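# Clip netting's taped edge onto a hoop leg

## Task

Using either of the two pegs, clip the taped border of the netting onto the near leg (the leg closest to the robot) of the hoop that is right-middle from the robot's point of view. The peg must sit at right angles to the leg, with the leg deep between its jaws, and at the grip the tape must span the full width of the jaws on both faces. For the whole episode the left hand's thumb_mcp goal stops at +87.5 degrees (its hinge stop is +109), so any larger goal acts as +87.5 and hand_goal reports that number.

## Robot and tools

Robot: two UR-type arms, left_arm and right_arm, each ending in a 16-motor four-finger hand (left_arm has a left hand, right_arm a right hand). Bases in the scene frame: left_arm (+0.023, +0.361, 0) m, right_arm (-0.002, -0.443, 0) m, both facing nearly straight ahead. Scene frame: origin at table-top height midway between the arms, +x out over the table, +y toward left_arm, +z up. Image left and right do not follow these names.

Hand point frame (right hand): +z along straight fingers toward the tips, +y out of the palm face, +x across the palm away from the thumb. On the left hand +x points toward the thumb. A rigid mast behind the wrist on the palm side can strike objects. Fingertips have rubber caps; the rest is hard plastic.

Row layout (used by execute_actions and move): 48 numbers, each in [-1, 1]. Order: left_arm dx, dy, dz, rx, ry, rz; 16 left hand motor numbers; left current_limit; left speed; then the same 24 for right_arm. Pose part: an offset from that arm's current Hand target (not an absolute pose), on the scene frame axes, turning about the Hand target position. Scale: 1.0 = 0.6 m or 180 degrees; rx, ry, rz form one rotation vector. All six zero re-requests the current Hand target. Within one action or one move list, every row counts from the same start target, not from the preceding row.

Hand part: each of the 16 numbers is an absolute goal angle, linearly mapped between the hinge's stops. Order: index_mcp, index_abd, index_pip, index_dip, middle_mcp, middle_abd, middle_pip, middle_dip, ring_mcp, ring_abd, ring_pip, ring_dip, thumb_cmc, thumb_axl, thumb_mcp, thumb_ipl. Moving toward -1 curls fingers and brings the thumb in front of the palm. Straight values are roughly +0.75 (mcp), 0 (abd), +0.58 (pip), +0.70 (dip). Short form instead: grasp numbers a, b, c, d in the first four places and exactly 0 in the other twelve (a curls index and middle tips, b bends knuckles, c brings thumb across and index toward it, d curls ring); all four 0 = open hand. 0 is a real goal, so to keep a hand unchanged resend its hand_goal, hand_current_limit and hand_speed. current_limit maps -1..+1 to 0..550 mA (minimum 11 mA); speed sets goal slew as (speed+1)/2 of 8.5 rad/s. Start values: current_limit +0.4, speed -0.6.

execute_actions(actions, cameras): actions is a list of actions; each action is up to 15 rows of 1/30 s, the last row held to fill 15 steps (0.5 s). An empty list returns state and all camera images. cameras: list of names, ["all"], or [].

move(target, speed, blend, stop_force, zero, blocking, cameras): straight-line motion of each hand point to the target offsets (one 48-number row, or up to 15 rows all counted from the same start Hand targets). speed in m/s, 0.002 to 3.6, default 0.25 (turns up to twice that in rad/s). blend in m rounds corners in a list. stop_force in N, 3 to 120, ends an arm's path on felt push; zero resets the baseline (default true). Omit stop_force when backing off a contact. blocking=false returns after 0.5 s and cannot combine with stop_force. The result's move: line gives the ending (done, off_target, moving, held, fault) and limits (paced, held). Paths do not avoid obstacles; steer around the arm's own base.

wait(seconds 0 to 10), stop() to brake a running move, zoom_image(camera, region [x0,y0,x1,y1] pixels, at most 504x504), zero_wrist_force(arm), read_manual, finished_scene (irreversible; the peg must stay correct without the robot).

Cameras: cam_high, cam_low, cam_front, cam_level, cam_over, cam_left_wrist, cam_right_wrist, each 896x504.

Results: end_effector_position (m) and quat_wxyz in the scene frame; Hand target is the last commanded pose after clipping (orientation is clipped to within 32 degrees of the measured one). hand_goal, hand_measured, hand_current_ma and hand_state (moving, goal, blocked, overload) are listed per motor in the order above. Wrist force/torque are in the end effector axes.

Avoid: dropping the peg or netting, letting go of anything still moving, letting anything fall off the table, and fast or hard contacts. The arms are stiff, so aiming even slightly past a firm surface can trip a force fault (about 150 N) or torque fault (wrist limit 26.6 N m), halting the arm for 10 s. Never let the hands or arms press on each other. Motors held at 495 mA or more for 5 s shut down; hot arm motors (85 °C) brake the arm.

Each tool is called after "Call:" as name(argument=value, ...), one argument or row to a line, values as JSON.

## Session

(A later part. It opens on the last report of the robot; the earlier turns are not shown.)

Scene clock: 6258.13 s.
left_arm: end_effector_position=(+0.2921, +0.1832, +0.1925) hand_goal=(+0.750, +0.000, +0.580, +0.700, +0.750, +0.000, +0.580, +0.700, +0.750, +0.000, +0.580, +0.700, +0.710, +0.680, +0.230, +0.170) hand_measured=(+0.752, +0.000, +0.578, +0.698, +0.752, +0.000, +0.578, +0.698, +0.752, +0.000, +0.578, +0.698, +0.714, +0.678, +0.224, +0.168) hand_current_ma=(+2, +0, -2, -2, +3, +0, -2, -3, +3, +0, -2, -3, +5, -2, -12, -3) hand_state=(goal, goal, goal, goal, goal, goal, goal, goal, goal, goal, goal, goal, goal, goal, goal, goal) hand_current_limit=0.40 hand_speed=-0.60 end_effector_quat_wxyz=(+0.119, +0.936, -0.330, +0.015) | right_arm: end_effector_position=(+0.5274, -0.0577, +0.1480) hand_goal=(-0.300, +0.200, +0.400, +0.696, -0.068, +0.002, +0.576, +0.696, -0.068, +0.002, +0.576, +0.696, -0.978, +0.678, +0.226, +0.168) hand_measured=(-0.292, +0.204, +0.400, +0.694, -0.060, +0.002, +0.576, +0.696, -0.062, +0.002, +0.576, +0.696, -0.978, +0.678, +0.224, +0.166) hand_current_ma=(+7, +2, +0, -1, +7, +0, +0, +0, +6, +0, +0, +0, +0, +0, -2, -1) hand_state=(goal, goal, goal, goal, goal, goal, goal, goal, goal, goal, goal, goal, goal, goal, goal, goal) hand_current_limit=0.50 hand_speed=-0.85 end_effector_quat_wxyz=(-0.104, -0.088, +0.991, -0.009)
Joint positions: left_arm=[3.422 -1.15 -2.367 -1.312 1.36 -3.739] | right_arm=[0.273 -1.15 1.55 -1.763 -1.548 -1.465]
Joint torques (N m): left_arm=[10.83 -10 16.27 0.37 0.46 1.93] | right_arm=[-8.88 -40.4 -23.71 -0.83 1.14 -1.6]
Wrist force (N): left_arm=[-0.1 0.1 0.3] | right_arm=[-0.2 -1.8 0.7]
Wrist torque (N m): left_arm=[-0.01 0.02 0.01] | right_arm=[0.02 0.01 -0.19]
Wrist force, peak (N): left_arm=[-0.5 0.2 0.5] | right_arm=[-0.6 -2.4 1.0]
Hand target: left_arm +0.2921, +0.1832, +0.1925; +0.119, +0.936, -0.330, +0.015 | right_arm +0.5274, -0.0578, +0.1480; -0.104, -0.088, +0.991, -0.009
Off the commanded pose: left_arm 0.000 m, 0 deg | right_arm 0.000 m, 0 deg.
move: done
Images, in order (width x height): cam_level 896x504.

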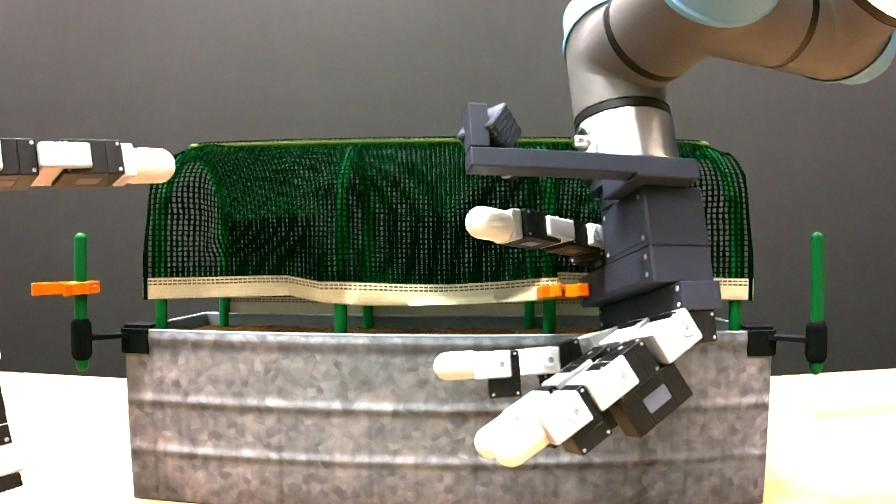

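Call:
move(
  target=[
    [0,0,0,0,0,0,0,0,0,0,0,0,0,0,0,0,0,0,0,0,0,0,0.4,-0.6,0,0,0,0,0,0,-0.810,0.200,0.30,0.696,-0.068,0.002,0.576,0.696,-0.068,0.002,0.576,0.696,-0.978,0.678,0.226,0.168,0.5,-0.85],
    [0,0,0,0,0,0,0,0,0,0,0,0,0,0,0,0,0,0,0,0,0,0,0.4,-0.6,0,0,0,0,0,0,-0.810,0.200,-0.25,0.696,-0.068,0.002,0.576,0.696,-0.068,0.002,0.576,0.696,-0.978,0.678,0.226,0.168,0.5,-0.90],
  ],
  speed=0.05,
  cameras=["cam_level","cam_over"],
)

Call:
zoom_image(
  camera="cam_level",
  region=[500, 252, 600, 352],
)

Call:
zoom_image(
  camera="cam_over",
  region=[500, 260, 600, 360],
)

Scene clock: 6286.73 s.
left_arm: end_effector_position=(+0.2921, +0.1832, +0.1925) hand_goal=(+0.750, +0.000, +0.580, +0.700, +0.750, +0.000, +0.580, +0.700, +0.750, +0.000, +0.580, +0.700, +0.710, +0.680, +0.230, +0.170) hand_measured=(+0.752, +0.000, +0.578, +0.698, +0.752, +0.000, +0.578, +0.698, +0.752, +0.000, +0.578, +0.698, +0.714, +0.678, +0.224, +0.168) hand_current_ma=(+2, +0, -2, -2, +3, +0, -2, -3, +3, +0, -2, -3, +5, -2, -12, -3) hand_state=(goal, goal, goal, goal, goal, goal, goal, goal, goal, goal, goal, goal, goal, goal, goal, goal) hand_current_limit=0.40 hand_speed=-0.60 end_effector_quat_wxyz=(+0.119, +0.936, -0.330, +0.015) | right_arm: end_effector_position=(+0.5274, -0.0578, +0.1480) hand_goal=(-0.810, +0.200, -0.250, +0.696, -0.068, +0.002, +0.576, +0.696, -0.068, +0.002, +0.576, +0.696, -0.978, +0.678, +0.226, +0.168) hand_measured=(-0.792, +0.204, -0.244, +0.694, -0.060, +0.002, +0.576, +0.696, -0.062, +0.002, +0.576, +0.696, -0.978, +0.678, +0.224, +0.166) hand_current_ma=(+26, +2, +4, -1, +7, +0, +0, +0, +6, +0, +0, +0, +0, +0, -2, -1) hand_state=(goal, goal, goal, goal, goal, goal, goal, goal, goal, goal, goal, goal, goal, goal, goal, goal) hand_current_limit=0.50 hand_speed=-0.90 end_effector_quat_wxyz=(-0.104, -0.088, +0.991, -0.009)
Joint positions: left_arm=[3.422 -1.15 -2.367 -1.312 1.36 -3.739] | right_arm=[0.273 -1.15 1.55 -1.763 -1.548 -1.465]
Joint torques (N m): left_arm=[10.26 -9.92 15.93 0.47 0.57 2.08] | right_arm=[-10.2 -52.39 -17.41 -3.01 -0.76 -1.39]
Wrist force (N): left_arm=[-0.3 0.3 0.3] | right_arm=[-0.2 -1.8 1.0]
Wrist torque (N m): left_arm=[0.01 0.04 -0.02] | right_arm=[-0.03 0.02 -0.20]
Wrist force, peak (N): left_arm=[-0.1 0.4 0.5] | right_arm=[0.0 -2.1 1.1]
Hand target: left_arm +0.2921, +0.1832, +0.1925; +0.119, +0.936, -0.330, +0.015 | right_arm +0.5274, -0.0578, +0.1480; -0.104, -0.088, +0.991, -0.009
Off the commanded pose: left_arm 0.000 m, 0 deg | right_arm 0.000 m, 0 deg.
move: done
Images, in order (width x height): cam_level 896x504, cam_over 896x504.

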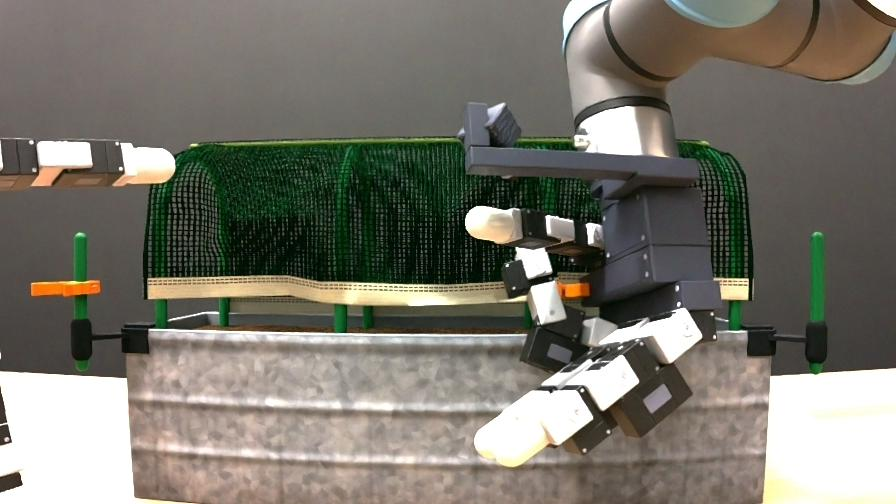

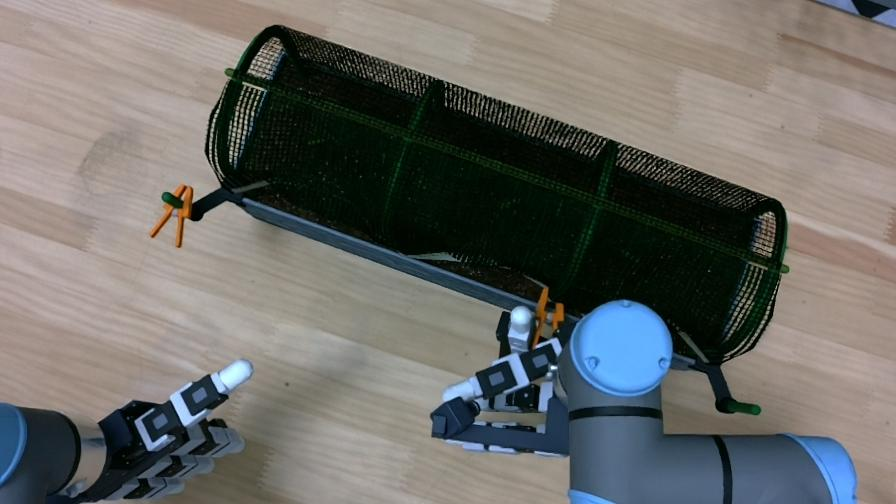

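Scaled by 5.040.

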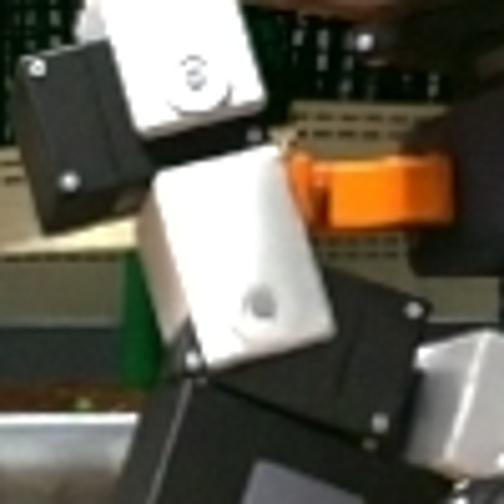

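Scaled by 5.040.

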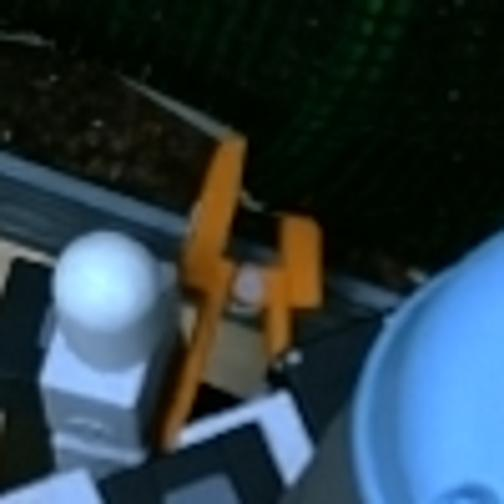

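Call:
move(
  target=[
    [0,0,0,0,0,0,0,0,0,0,0,0,0,0,0,0,0,0,0,0,0,0,0.4,-0.6,0,0,0,0,0,0,-0.830,0.200,-0.38,0.696,-0.068,0.002,0.576,0.696,-0.068,0.002,0.576,0.696,-0.978,0.678,0.226,0.168,0.6,-0.93],
    [0,0,0,0,0,0,0,0,0,0,0,0,0,0,0,0,0,0,0,0,0,0,0.4,-0.6,0,0,0,0,0,0,-0.900,0.200,-0.55,0.696,-0.068,0.002,0.576,0.696,-0.068,0.002,0.576,0.696,-0.978,0.678,0.226,0.168,0.78,-0.93],
    [0,0,0,0,0,0,0,0,0,0,0,0,0,0,0,0,0,0,0,0,0,0,0.4,-0.6,0,0,0,0,0,0,-1.000,0.200,-0.90,0.696,-0.068,0.002,0.576,0.696,-0.068,0.002,0.576,0.696,-0.978,0.678,0.226,0.168,0.78,-0.93],
  ],
  speed=0.05,
  cameras=["cam_level","cam_over"],
)

Call:
zoom_image(
  camera="cam_level",
  region=[500, 252, 600, 352],
)

Call:
zoom_image(
  camera="cam_over",
  region=[500, 260, 600, 360],
)

Scene clock: 6302.27 s.
left_arm: end_effector_position=(+0.2921, +0.1832, +0.1925) hand_goal=(+0.750, +0.000, +0.580, +0.700, +0.750, +0.000, +0.580, +0.700, +0.750, +0.000, +0.580, +0.700, +0.710, +0.680, +0.230, +0.170) hand_measured=(+0.752, +0.000, +0.578, +0.698, +0.752, +0.000, +0.578, +0.698, +0.752, +0.000, +0.578, +0.698, +0.714, +0.678, +0.224, +0.168) hand_current_ma=(+2, +0, -2, -2, +3, +0, -2, -3, +3, +0, -2, -3, +5, -2, -12, -3) hand_state=(goal, goal, goal, goal, goal, goal, goal, goal, goal, goal, goal, goal, goal, goal, goal, goal) hand_current_limit=0.40 hand_speed=-0.60 end_effector_quat_wxyz=(+0.119, +0.936, -0.330, +0.015) | right_arm: end_effector_position=(+0.5274, -0.0578, +0.1480) hand_goal=(-1.000, +0.200, -0.900, +0.696, -0.068, +0.002, +0.576, +0.696, -0.068, +0.002, +0.576, +0.696, -0.978, +0.678, +0.226, +0.168) hand_measured=(-0.796, +0.182, -0.416, +0.694, -0.060, +0.002, +0.576, +0.696, -0.062, +0.002, +0.576, +0.696, -0.978, +0.678, +0.224, +0.166) hand_current_ma=(+490, -20, +490, +0, +7, +0, +0, +0, +6, +0, +0, +0, +0, +0, -2, -1) hand_state=(blocked, goal, blocked, goal, goal, goal, goal, goal, goal, goal, goal, goal, goal, goal, goal, goal) hand_current_limit=0.78 hand_speed=-0.93 end_effector_quat_wxyz=(-0.104, -0.088, +0.991, -0.009)
Joint positions: left_arm=[3.422 -1.15 -2.367 -1.312 1.36 -3.739] | right_arm=[0.273 -1.15 1.55 -1.763 -1.548 -1.465]
Joint torques (N m): left_arm=[11.02 -9.4 16.55 0.37 0.5 2.04] | right_arm=[-9.5 -51.67 -17.55 -2.98 -0.75 -1.49]
Wrist force (N): left_arm=[-0.3 0.2 0.3] | right_arm=[-0.4 1.1 0.5]
Wrist torque (N m): left_arm=[0.00 0.04 -0.01] | right_arm=[0.19 -0.02 -0.38]
Wrist force, peak (N): left_arm=[-0.3 0.4 0.4] | right_arm=[-0.3 -1.9 1.3]
Hand target: left_arm +0.2921, +0.1832, +0.1925; +0.119, +0.936, -0.330, +0.015 | right_arm +0.5274, -0.0578, +0.1480; -0.104, -0.088, +0.991, -0.009
Off the commanded pose: left_arm 0.000 m, 0 deg | right_arm 0.000 m, 0 deg.
move: done
Images, in order (width x height): cam_level 896x504, cam_over 896x504.

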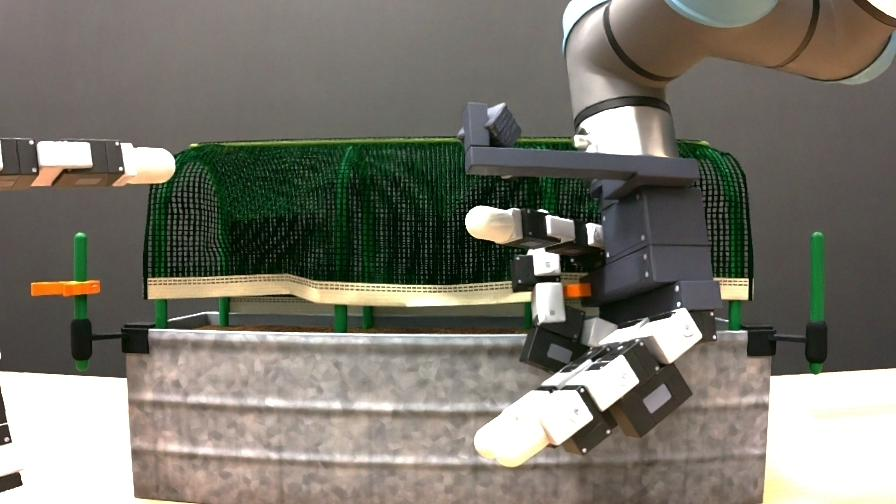

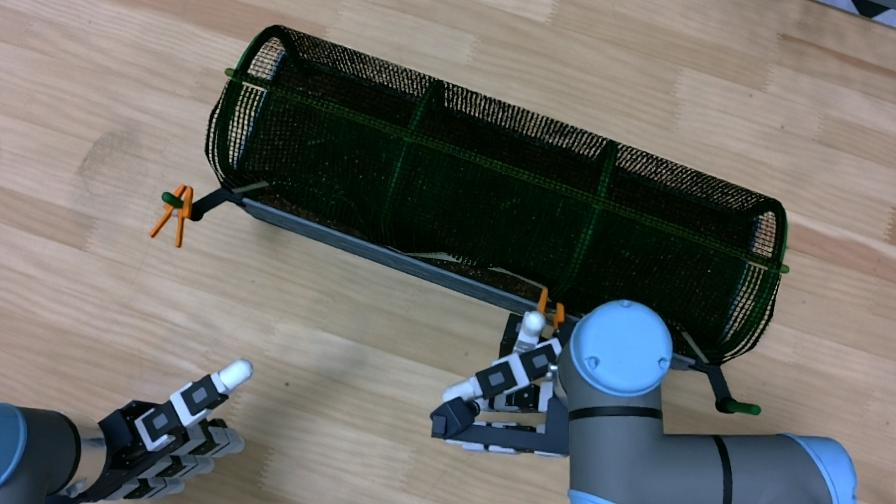

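Scaled by 5.040.

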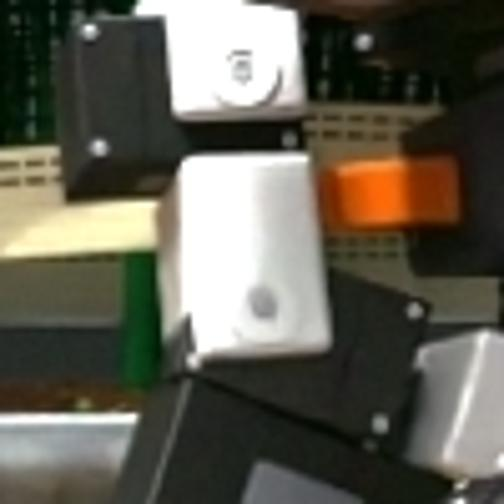

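Scaled by 5.040.

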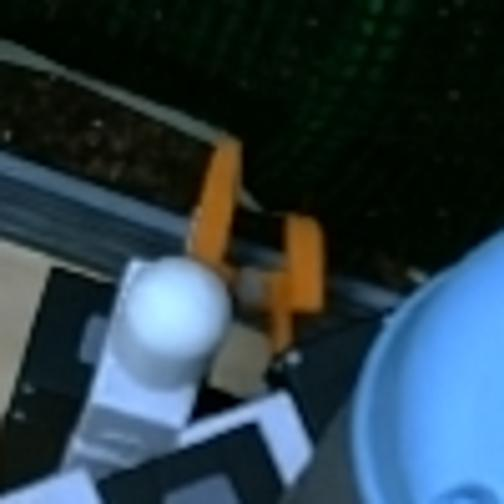

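Call:
move(
  target=[0,0,0,0,0,0,0,0,0,0,0,0,0,0,0,0,0,0,0,0,0,0,0.4,-0.6,0.0105,0.0019,-0.0095,0.0081,-0.0437,0,-1.000,0.200,-0.90,0.696,-0.068,0.002,0.576,0.696,-0.068,0.002,0.576,0.696,-0.978,0.678,0.226,0.168,0.79,-0.93],
  speed=0.016,
  cameras=["cam_level","cam_over","cam_low"],
)

Call:
zoom_image(
  camera="cam_level",
  region=[500, 252, 600, 352],
)

Call:
zoom_image(
  camera="cam_over",
  region=[500, 260, 600, 360],
)

Call:
zoom_image(
  camera="cam_low",
  region=[395, 190, 455, 235],
)

Scene clock: 6336.70 s.
left_arm: end_effector_position=(+0.2921, +0.1832, +0.1925) hand_goal=(+0.750, +0.000, +0.580, +0.700, +0.750, +0.000, +0.580, +0.700, +0.750, +0.000, +0.580, +0.700, +0.710, +0.680, +0.230, +0.170) hand_measured=(+0.752, +0.000, +0.578, +0.698, +0.752, +0.000, +0.578, +0.698, +0.752, +0.000, +0.578, +0.698, +0.714, +0.678, +0.224, +0.168) hand_current_ma=(+2, +0, -2, -2, +3, +0, -2, -3, +3, +0, -2, -3, +5, -2, -12, -3) hand_state=(goal, goal, goal, goal, goal, goal, goal, goal, goal, goal, goal, goal, goal, goal, goal, goal) hand_current_limit=0.40 hand_speed=-0.60 end_effector_quat_wxyz=(+0.119, +0.936, -0.330, +0.015) | right_arm: end_effector_position=(+0.5337, -0.0566, +0.1423) hand_goal=(-1.000, +0.200, -0.900, +0.696, -0.068, +0.002, +0.576, +0.696, -0.068, +0.002, +0.576, +0.696, -0.978, +0.678, +0.226, +0.168) hand_measured=(-0.796, +0.182, -0.428, +0.696, -0.060, +0.002, +0.576, +0.696, -0.062, +0.002, +0.576, +0.696, -0.984, +0.678, +0.224, +0.166) hand_current_ma=(+492, -20, +492, +0, +7, +0, +0, +0, +6, +0, +0, +0, -4, +0, -2, -1) hand_state=(blocked, goal, blocked, goal, goal, goal, goal, goal, goal, goal, goal, goal, goal, goal, goal, goal) hand_current_limit=0.79 hand_speed=-0.93 end_effector_quat_wxyz=(-0.034, -0.088, +0.996, -0.002)
Joint positions: left_arm=[3.422 -1.15 -2.367 -1.312 1.36 -3.739] | right_arm=[0.277 -1.19 1.659 -1.972 -1.562 -1.458]
Joint torques (N m): left_arm=[10.38 -9.66 16.43 0.42 0.6 2.09] | right_arm=[6.97 -45.63 -27.76 -0.08 -1.44 2.21]
Wrist force (N): left_arm=[-0.1 0.3 0.2] | right_arm=[-1.4 3.0 1.8]
Wrist torque (N m): left_arm=[0.02 0.01 0.01] | right_arm=[0.27 0.16 -0.58]
Wrist force, peak (N): left_arm=[-0.2 0.4 0.5] | right_arm=[-1.4 3.5 1.5]
Hand target: left_arm +0.2921, +0.1832, +0.1925; +0.119, +0.936, -0.330, +0.015 | right_arm +0.5337, -0.0566, +0.1423; -0.035, -0.088, +0.996, -0.002
Off the commanded pose: left_arm 0.000 m, 0 deg | right_arm 0.000 m, 0 deg.
move: done
Images, in order (width x height): cam_low 896x504, cam_level 896x504, cam_over 896x504.

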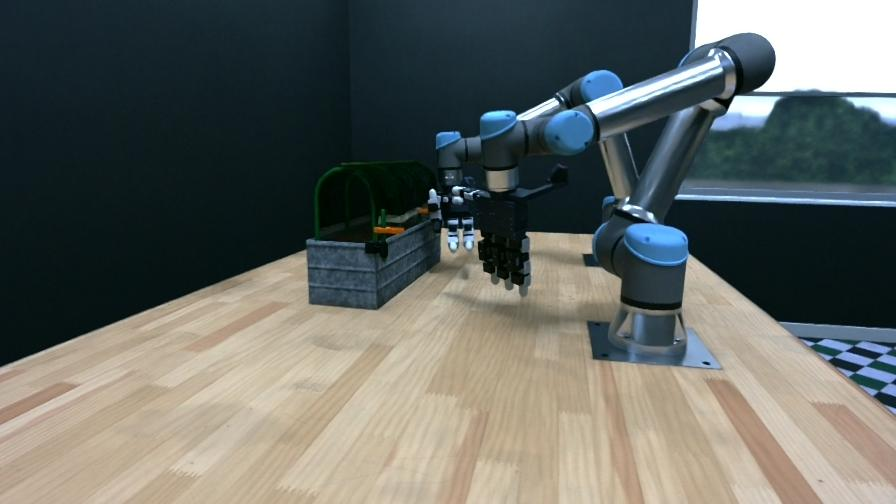

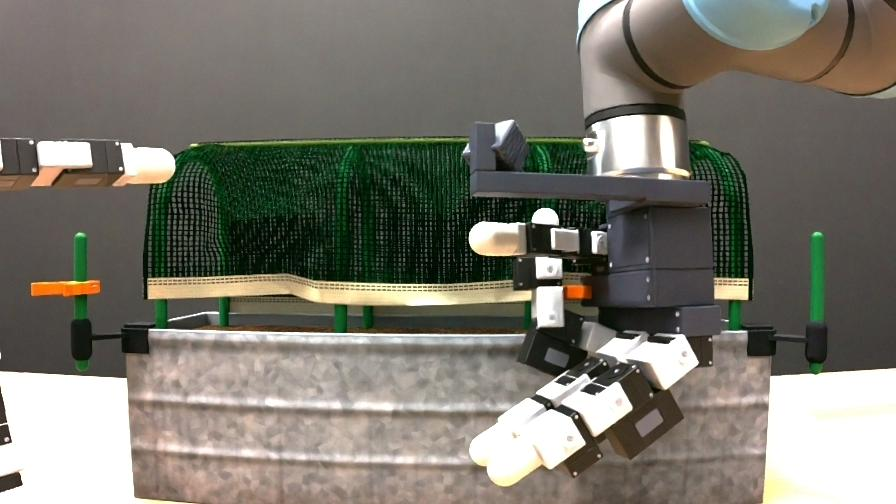

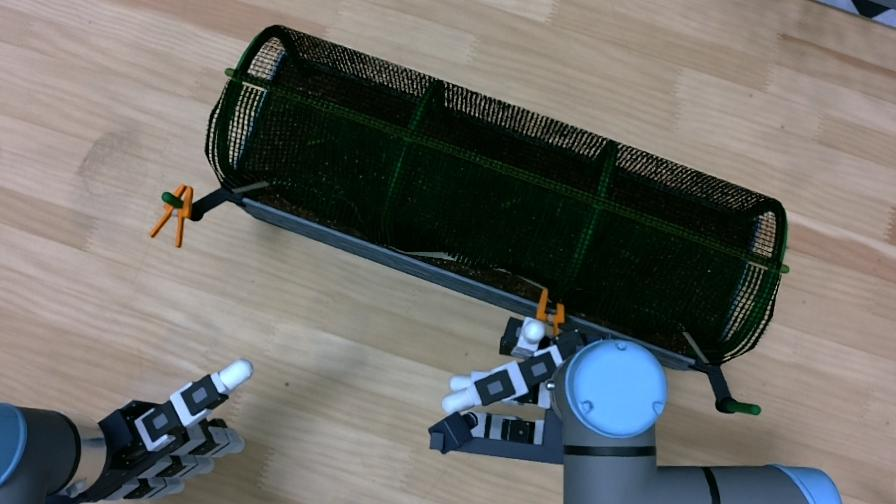

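Scaled by 5.040.

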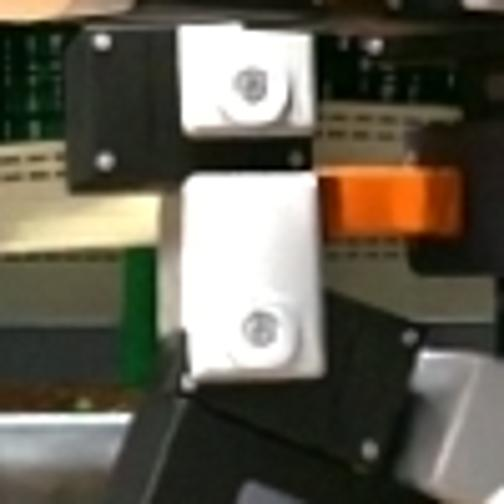

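Scaled by 5.040.

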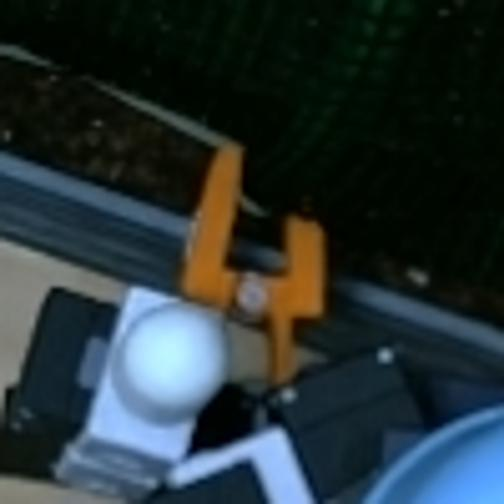

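Scaled by 8.400.

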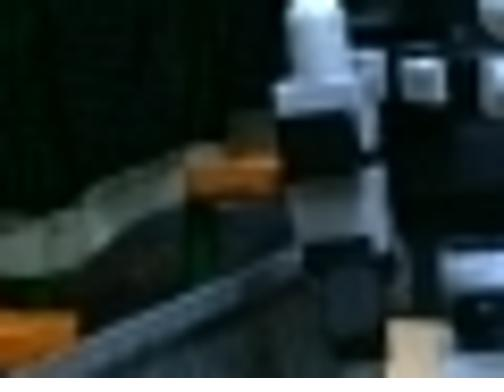

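Call:
move(
  target=[0,0,0,0,0,0,0,0,0,0,0,0,0,0,0,0,0,0,0,0,0,0,0.4,-0.6,0.0236,0.0044,0,0,0,0,-1.000,0.200,-0.90,0.696,-0.068,0.002,0.576,0.696,-0.068,0.002,0.576,0.696,-0.978,0.678,0.226,0.168,0.79,-0.93],
  speed=0.006,
  stop_force=14,
  cameras=["cam_level","cam_over","cam_low"],
)

Call:
zoom_image(
  camera="cam_over",
  region=[500, 260, 600, 360],
)

Call:
zoom_image(
  camera="cam_low",
  region=[395, 190, 455, 235],
)

Call:
zoom_image(
  camera="cam_level",
  region=[500, 252, 600, 352],
)

Scene clock: 6367.77 s.
left_arm: end_effector_position=(+0.2921, +0.1832, +0.1925) hand_goal=(+0.750, +0.000, +0.580, +0.700, +0.750, +0.000, +0.580, +0.700, +0.750, +0.000, +0.580, +0.700, +0.710, +0.680, +0.230, +0.170) hand_measured=(+0.752, +0.000, +0.578, +0.698, +0.752, +0.000, +0.578, +0.698, +0.752, +0.000, +0.578, +0.698, +0.714, +0.678, +0.224, +0.168) hand_current_ma=(+2, +0, -2, -2, +3, +0, -2, -3, +3, +0, -2, -3, +5, -2, -12, -3) hand_state=(goal, goal, goal, goal, goal, goal, goal, goal, goal, goal, goal, goal, goal, goal, goal, goal) hand_current_limit=0.40 hand_speed=-0.60 end_effector_quat_wxyz=(+0.119, +0.936, -0.330, +0.015) | right_arm: end_effector_position=(+0.5479, -0.0540, +0.1423) hand_goal=(-1.000, +0.200, -0.900, +0.696, -0.068, +0.002, +0.576, +0.696, -0.068, +0.002, +0.576, +0.696, -0.978, +0.678, +0.226, +0.168) hand_measured=(-0.796, +0.178, -0.438, +0.702, -0.060, +0.002, +0.576, +0.696, -0.062, +0.002, +0.576, +0.696, -0.994, +0.678, +0.224, +0.166) hand_current_ma=(+492, -25, +492, +4, +7, +0, +0, +0, +6, +0, +0, +0, -21, +0, -2, -1) hand_state=(blocked, blocked, blocked, goal, goal, goal, goal, goal, goal, goal, goal, goal, goal, goal, goal, goal) hand_current_limit=0.79 hand_speed=-0.93 end_effector_quat_wxyz=(-0.035, -0.088, +0.995, -0.002)
Joint positions: left_arm=[3.422 -1.15 -2.367 -1.312 1.36 -3.739] | right_arm=[0.275 -1.16 1.616 -1.958 -1.562 -1.461]
Joint torques (N m): left_arm=[10.64 -9.67 16.97 0.42 0.4 2.03] | right_arm=[-16.65 -49.86 -20.7 -5.65 -1.92 0.1]
Wrist force (N): left_arm=[-0.1 0.2 0.2] | right_arm=[12.2 4.8 1.2]
Wrist torque (N m): left_arm=[0.01 0.01 0.01] | right_arm=[0.44 -0.66 0.26]
Wrist force, peak (N): left_arm=[-0.3 0.2 0.6] | right_arm=[12.6 4.9 1.6]
Hand target: left_arm +0.2921, +0.1832, +0.1925; +0.119, +0.936, -0.330, +0.015 | right_arm +0.5479, -0.0540, +0.1423; -0.035, -0.088, +0.996, -0.002
Off the commanded pose: left_arm 0.000 m, 0 deg | right_arm 0.000 m, 0 deg.
move: done
Images, in order (width x height): cam_low 896x504, cam_level 896x504, cam_over 896x504.

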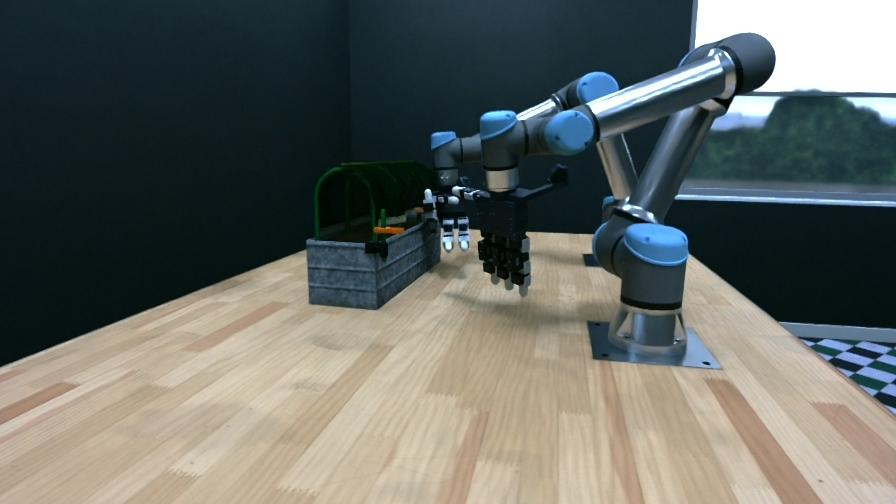

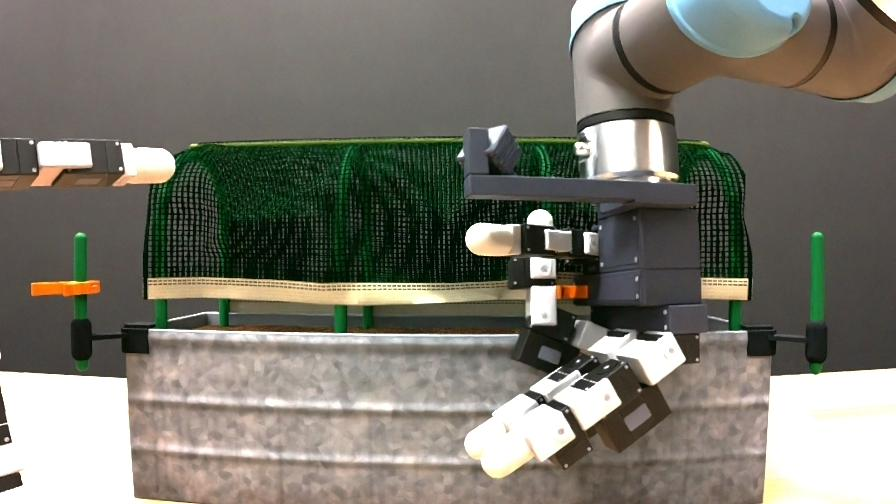

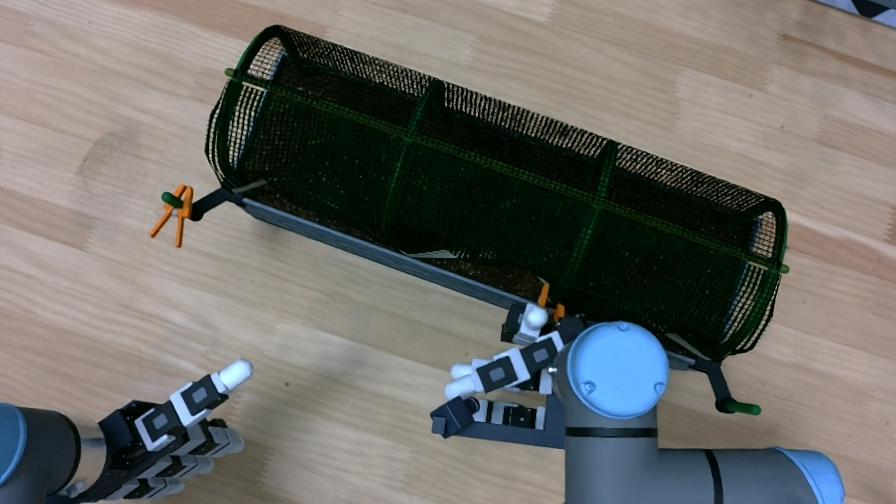

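Scaled by 5.040.

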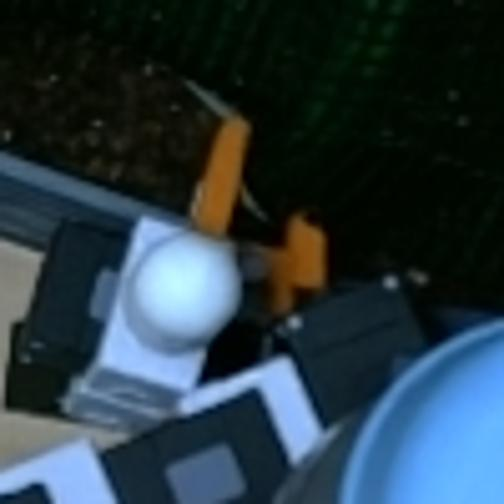

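Scaled by 8.400.

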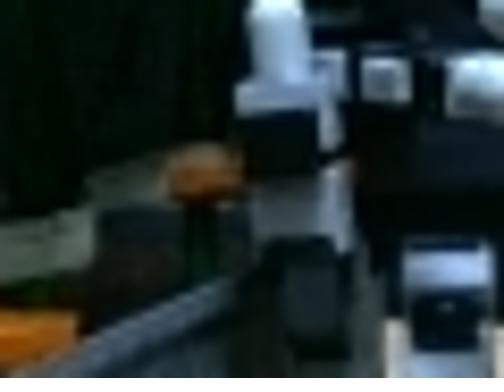

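Scaled by 5.040.

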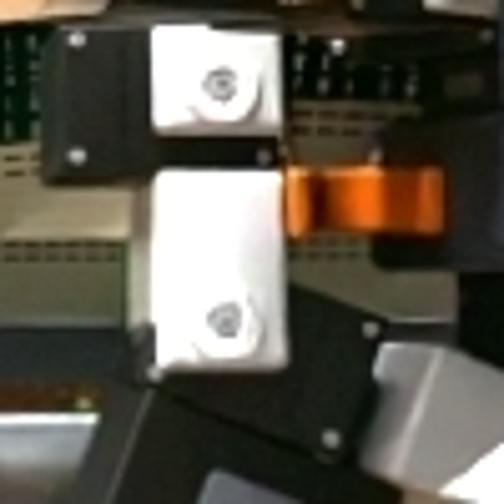

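Call:
move(
  target=[
    [0,0,0,0,0,0,0,0,0,0,0,0,0,0,0,0,0,0,0,0,0,0,0.4,-0.6,0,0,0,0,0,0,-0.920,0.200,-0.58,0.696,-0.068,0.002,0.576,0.696,-0.068,0.002,0.576,0.696,-0.978,0.678,0.226,0.168,0.76,-0.95],
    [0,0,0,0,0,0,0,0,0,0,0,0,0,0,0,0,0,0,0,0,0,0,0.4,-0.6,0,0,0,0,0,0,-0.840,0.200,-0.48,0.696,-0.068,0.002,0.576,0.696,-0.068,0.002,0.576,0.696,-0.978,0.678,0.226,0.168,0.76,-0.95],
    [0,0,0,0,0,0,0,0,0,0,0,0,0,0,0,0,0,0,0,0,0,0,0.4,-0.6,0,0,0,0,0,0,-0.815,0.200,-0.40,0.696,-0.068,0.002,0.576,0.696,-0.068,0.002,0.576,0.696,-0.978,0.678,0.226,0.168,0.76,-0.95],
    [0,0,0,0,0,0,0,0,0,0,0,0,0,0,0,0,0,0,0,0,0,0,0.4,-0.6,0,0,0,0,0,0,-0.810,0.200,-0.20,0.696,-0.068,0.002,0.576,0.696,-0.068,0.002,0.576,0.696,-0.978,0.678,0.226,0.168,0.5,-0.92],
  ],
  speed=0.05,
)

Call:
move(
  target=[
    [0,0,0,0,0,0,0,0,0,0,0,0,0,0,0,0,0,0,0,0,0,0,0.4,-0.6,0.0009,-0.0049,0,0,0,0,-0.810,0.200,-0.20,0.696,-0.068,0.002,0.576,0.696,-0.068,0.002,0.576,0.696,-0.978,0.678,0.226,0.168,0.5,-0.92],
    [0,0,0,0,0,0,0,0,0,0,0,0,0,0,0,0,0,0,0,0,0,0,0.4,-0.6,-0.0188,-0.0085,0,0,0,0,-0.810,0.200,-0.20,0.696,-0.068,0.002,0.576,0.696,-0.068,0.002,0.576,0.696,-0.978,0.678,0.226,0.168,0.5,-0.92],
  ],
  speed=0.01,
  blend=0.001,
  cameras=["cam_level","cam_over","cam_low"],
)

Call:
zoom_image(
  camera="cam_over",
  region=[500, 260, 600, 360],
)

Call:
zoom_image(
  camera="cam_low",
  region=[395, 190, 455, 235],
)

Call:
zoom_image(
  camera="cam_level",
  region=[500, 252, 600, 352],
)

Scene clock: 6414.37 s.
left_arm: end_effector_position=(+0.2921, +0.1832, +0.1925) hand_goal=(+0.750, +0.000, +0.580, +0.700, +0.750, +0.000, +0.580, +0.700, +0.750, +0.000, +0.580, +0.700, +0.710, +0.680, +0.230, +0.170) hand_measured=(+0.752, +0.000, +0.578, +0.698, +0.752, +0.000, +0.578, +0.698, +0.752, +0.000, +0.578, +0.698, +0.714, +0.678, +0.224, +0.168) hand_current_ma=(+2, +0, -2, -2, +3, +0, -2, -3, +3, +0, -2, -3, +5, -2, -12, -3) hand_state=(goal, goal, goal, goal, goal, goal, goal, goal, goal, goal, goal, goal, goal, goal, goal, goal) hand_current_limit=0.40 hand_speed=-0.60 end_effector_quat_wxyz=(+0.119, +0.936, -0.330, +0.015) | right_arm: end_effector_position=(+0.5479, -0.0540, +0.1423) hand_goal=(-0.810, +0.200, -0.200, +0.696, -0.068, +0.002, +0.576, +0.696, -0.068, +0.002, +0.576, +0.696, -0.978, +0.678, +0.226, +0.168) hand_measured=(-0.778, +0.178, -0.208, +0.698, -0.060, +0.002, +0.576, +0.696, -0.062, +0.002, +0.576, +0.696, -0.980, +0.676, +0.224, +0.166) hand_current_ma=(+57, -25, -6, +2, +7, +0, +0, +0, +6, +0, +0, +0, -1, -1, -2, -1) hand_state=(blocked, blocked, goal, goal, goal, goal, goal, goal, goal, goal, goal, goal, goal, goal, goal, goal) hand_current_limit=0.50 hand_speed=-0.92 end_effector_quat_wxyz=(-0.034, -0.088, +0.996, -0.002)
Joint positions: left_arm=[3.422 -1.15 -2.367 -1.312 1.36 -3.739] | right_arm=[0.275 -1.16 1.616 -1.958 -1.562 -1.461]
Joint torques (N m): left_arm=[10.61 -9.72 17.03 0.46 0.48 2.04] | right_arm=[-6.95 -47.11 -18.43 -4.91 0.25 1.89]
Wrist force (N): left_arm=[-0.2 0.2 0.4] | right_arm=[4.6 -1.2 1.3]
Wrist torque (N m): left_arm=[-0.01 0.03 0.00] | right_arm=[0.03 -0.24 0.16]
Wrist force, peak (N): left_arm=[-0.2 0.2 0.6] | right_arm=[12.8 5.1 1.4]
Hand target: left_arm +0.2921, +0.1832, +0.1925; +0.119, +0.936, -0.330, +0.015 | right_arm +0.5479, -0.0540, +0.1423; -0.035, -0.088, +0.996, -0.002
Off the commanded pose: left_arm 0.000 m, 0 deg | right_arm 0.000 m, 0 deg.
move: done

Scene clock: 6416.13 s.
left_arm: end_effector_position=(+0.2921, +0.1832, +0.1925) hand_goal=(+0.750, +0.000, +0.580, +0.700, +0.750, +0.000, +0.580, +0.700, +0.750, +0.000, +0.580, +0.700, +0.710, +0.680, +0.230, +0.170) hand_measured=(+0.752, +0.000, +0.578, +0.698, +0.752, +0.000, +0.578, +0.698, +0.752, +0.000, +0.578, +0.698, +0.714, +0.678, +0.224, +0.168) hand_current_ma=(+2, +0, -2, -2, +3, +0, -2, -3, +3, +0, -2, -3, +5, -2, -12, -3) hand_state=(goal, goal, goal, goal, goal, goal, goal, goal, goal, goal, goal, goal, goal, goal, goal, goal) hand_current_limit=0.40 hand_speed=-0.60 end_effector_quat_wxyz=(+0.119, +0.936, -0.330, +0.015) | right_arm: end_effector_position=(+0.5365, -0.0591, +0.1423) hand_goal=(-0.810, +0.200, -0.200, +0.696, -0.068, +0.002, +0.576, +0.696, -0.068, +0.002, +0.576, +0.696, -0.978, +0.678, +0.226, +0.168) hand_measured=(-0.792, +0.198, -0.194, +0.698, -0.060, +0.002, +0.576, +0.696, -0.062, +0.002, +0.576, +0.696, -0.980, +0.676, +0.224, +0.166) hand_current_ma=(+27, -1, +4, +2, +7, +0, +0, +0, +6, +0, +0, +0, -1, -1, -2, -1) hand_state=(goal, goal, goal, goal, goal, goal, goal, goal, goal, goal, goal, goal, goal, goal, goal, goal) hand_current_limit=0.50 hand_speed=-0.92 end_effector_quat_wxyz=(-0.034, -0.088, +0.996, -0.002)
Joint positions: left_arm=[3.422 -1.15 -2.367 -1.312 1.36 -3.739] | right_arm=[0.272 -1.187 1.655 -1.97 -1.562 -1.464]
Joint torques (N m): left_arm=[10.25 -10.02 16.68 0.4 0.5 2.06] | right_arm=[7.96 -33.6 -26.49 -2.93 2.02 1.62]
Wrist force (N): left_arm=[-0.2 0.4 0.3] | right_arm=[-0.6 -1.4 0.9]
Wrist torque (N m): left_arm=[0.03 0.03 -0.01] | right_arm=[0.03 0.05 -0.26]
Wrist force, peak (N): left_arm=[-0.2 0.5 0.4] | right_arm=[6.9 3.1 1.6]
Hand target: left_arm +0.2921, +0.1832, +0.1925; +0.119, +0.936, -0.330, +0.015 | right_arm +0.5366, -0.0591, +0.1423; -0.035, -0.088, +0.996, -0.002
Off the commanded pose: left_arm 0.000 m, 0 deg | right_arm 0.000 m, 0 deg.
move: done
Images, in order (width x height): cam_low 896x504, cam_level 896x504, cam_over 896x504.

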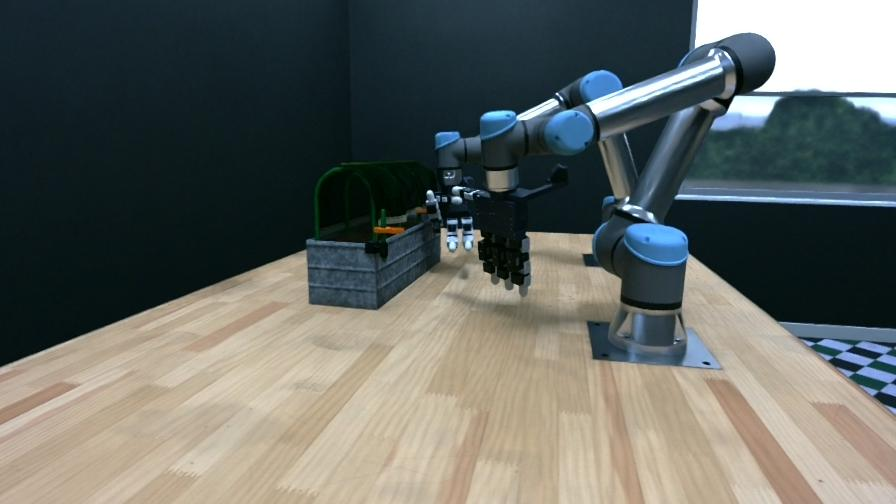

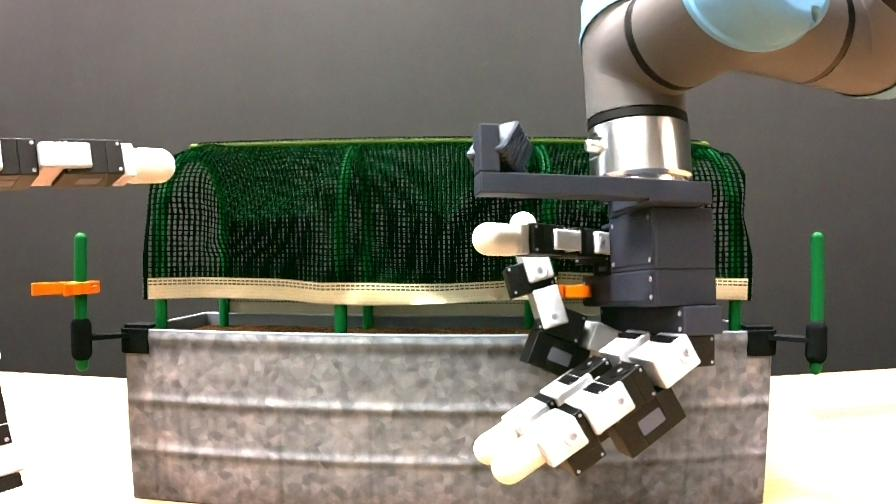

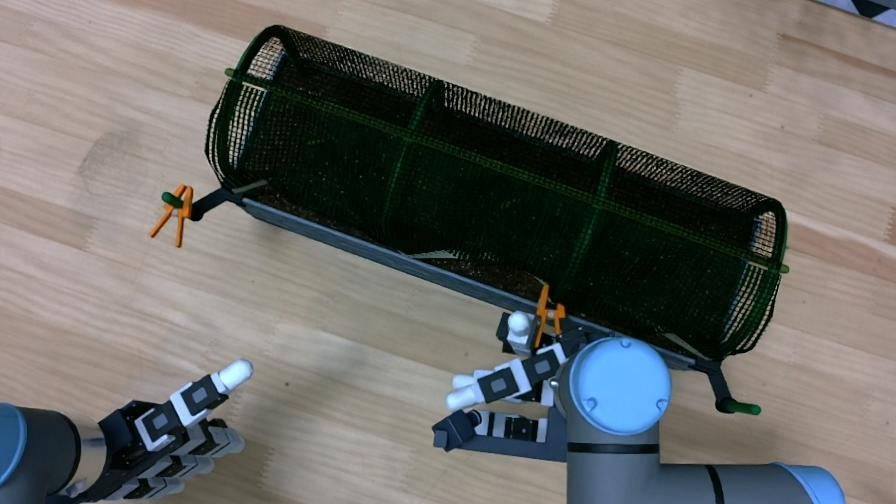

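Scaled by 5.040.

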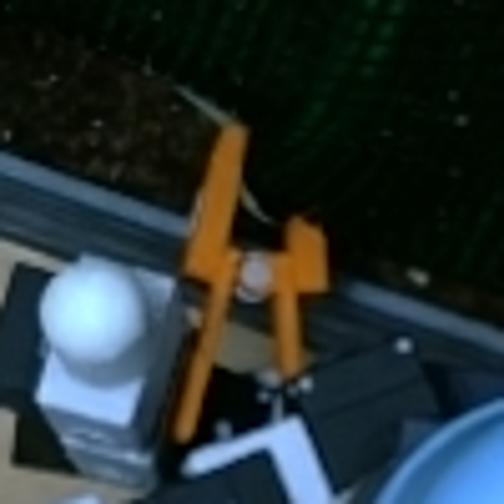

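Scaled by 8.400.

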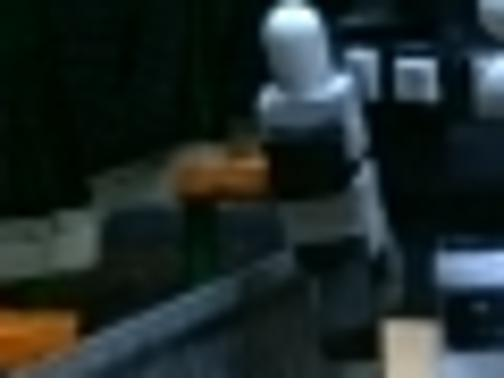

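Scaled by 5.040.

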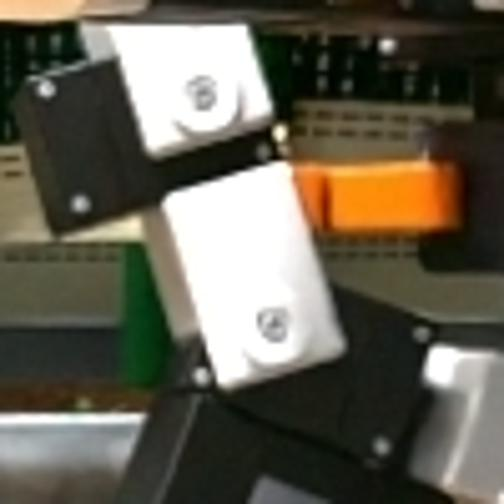

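Call:
move(
  target=[0,0,0,0,0,0,0,0,0,0,0,0,0,0,0,0,0,0,0,0,0,0,0.4,-0.6,-0.0011,0.0061,0,0,0,0,-0.810,0.200,-0.200,0.696,-0.068,0.002,0.576,0.696,-0.068,0.002,0.576,0.696,-0.978,0.678,0.226,0.168,0.5,-0.92],
  speed=0.005,
  stop_force=4,
  cameras=["cam_over","cam_low","cam_level"],
)

Call:
zoom_image(
  camera="cam_over",
  region=[490, 240, 600, 350],
)

Call:
zoom_image(
  camera="cam_low",
  region=[395, 190, 455, 235],
)

Call:
zoom_image(
  camera="cam_level",
  region=[510, 240, 610, 340],
)

Scene clock: 6463.07 s.
left_arm: end_effector_position=(+0.2921, +0.1832, +0.1925) hand_goal=(+0.750, +0.000, +0.580, +0.700, +0.750, +0.000, +0.580, +0.700, +0.750, +0.000, +0.580, +0.700, +0.710, +0.680, +0.230, +0.170) hand_measured=(+0.752, +0.000, +0.578, +0.698, +0.752, +0.000, +0.578, +0.698, +0.752, +0.000, +0.578, +0.698, +0.714, +0.678, +0.224, +0.168) hand_current_ma=(+2, +0, -2, -2, +3, +0, -2, -3, +3, +0, -2, -3, +5, -2, -12, -3) hand_state=(goal, goal, goal, goal, goal, goal, goal, goal, goal, goal, goal, goal, goal, goal, goal, goal) hand_current_limit=0.40 hand_speed=-0.60 end_effector_quat_wxyz=(+0.119, +0.936, -0.330, +0.015) | right_arm: end_effector_position=(+0.5359, -0.0554, +0.1423) hand_goal=(-0.810, +0.200, -0.200, +0.696, -0.068, +0.002, +0.576, +0.696, -0.068, +0.002, +0.576, +0.696, -0.978, +0.678, +0.226, +0.168) hand_measured=(-0.792, +0.198, -0.194, +0.698, -0.060, +0.002, +0.576, +0.696, -0.062, +0.002, +0.576, +0.696, -0.980, +0.676, +0.224, +0.166) hand_current_ma=(+27, -1, +4, +2, +7, +0, +0, +0, +6, +0, +0, +0, -1, -1, -2, -1) hand_state=(goal, goal, goal, goal, goal, goal, goal, goal, goal, goal, goal, goal, goal, goal, goal, goal) hand_current_limit=0.50 hand_speed=-0.92 end_effector_quat_wxyz=(-0.035, -0.088, +0.996, -0.002)
Joint positions: left_arm=[3.422 -1.15 -2.367 -1.312 1.36 -3.739] | right_arm=[0.278 -1.184 1.651 -1.969 -1.562 -1.458]
Joint torques (N m): left_arm=[10.65 -9.6 16.93 0.43 0.36 2.07] | right_arm=[-4.03 -36.94 -25.34 -0.96 2.01 -1.18]
Wrist force (N): left_arm=[-0.2 0.1 0.3] | right_arm=[-0.7 -2.1 0.5]
Wrist torque (N m): left_arm=[-0.01 0.03 0.00] | right_arm=[0.01 0.10 -0.27]
Wrist force, peak (N): left_arm=[-0.2 0.1 0.6] | right_arm=[-0.3 -2.2 1.0]
Hand target: left_arm +0.2921, +0.1832, +0.1925; +0.119, +0.936, -0.330, +0.015 | right_arm +0.5359, -0.0554, +0.1423; -0.035, -0.088, +0.996, -0.002
Off the commanded pose: left_arm 0.000 m, 0 deg | right_arm 0.000 m, 0 deg.
move: done
Images, in order (width x height): cam_low 896x504, cam_level 896x504, cam_over 896x504.

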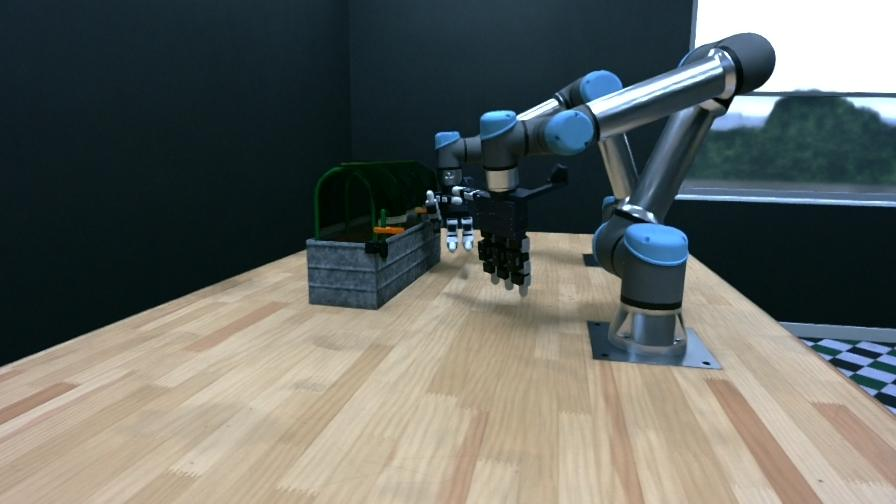

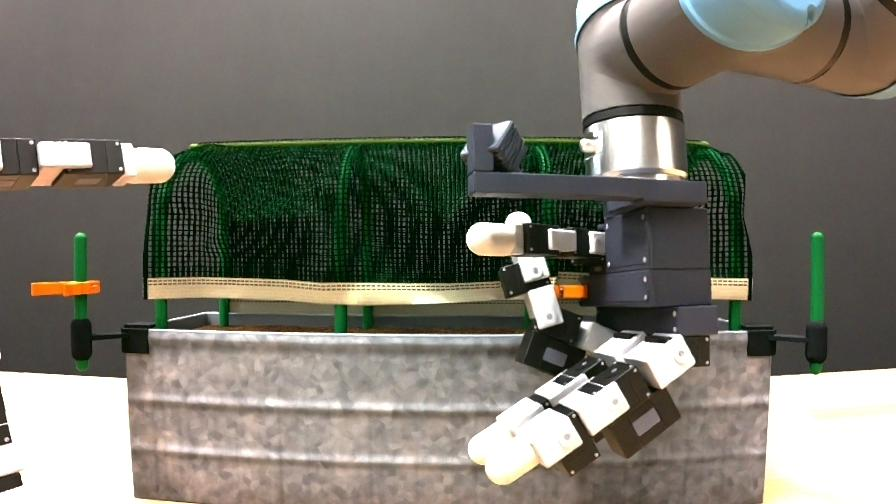

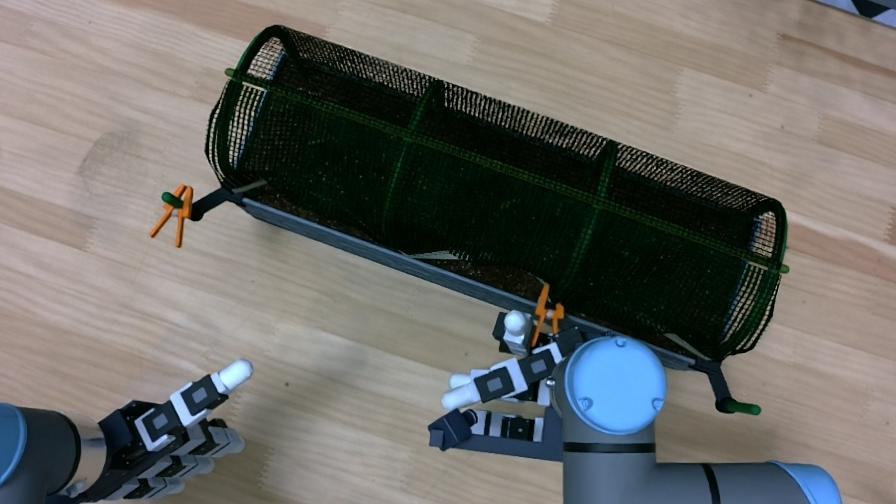

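Scaled by 4.582.

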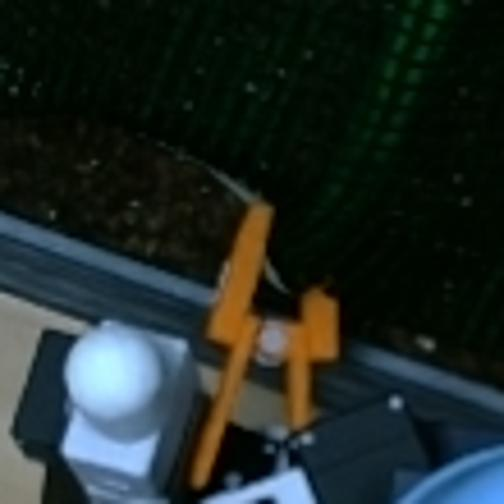

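Scaled by 8.400.

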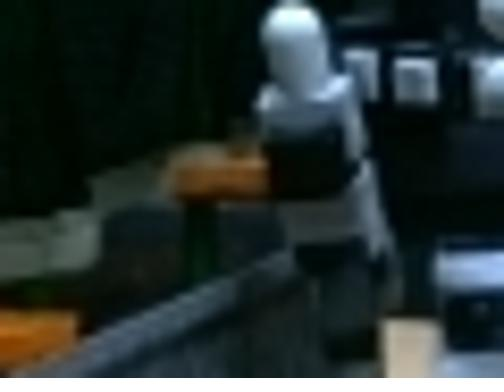

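Scaled by 5.040.

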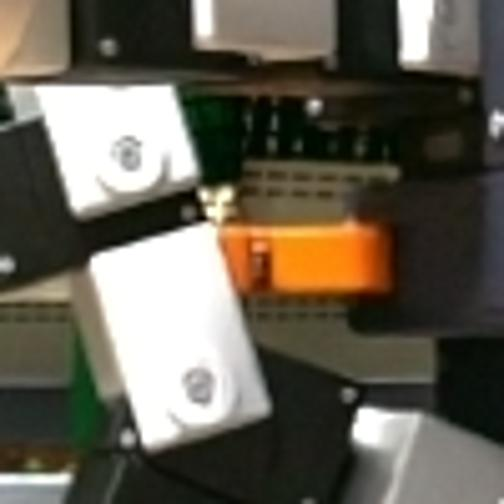

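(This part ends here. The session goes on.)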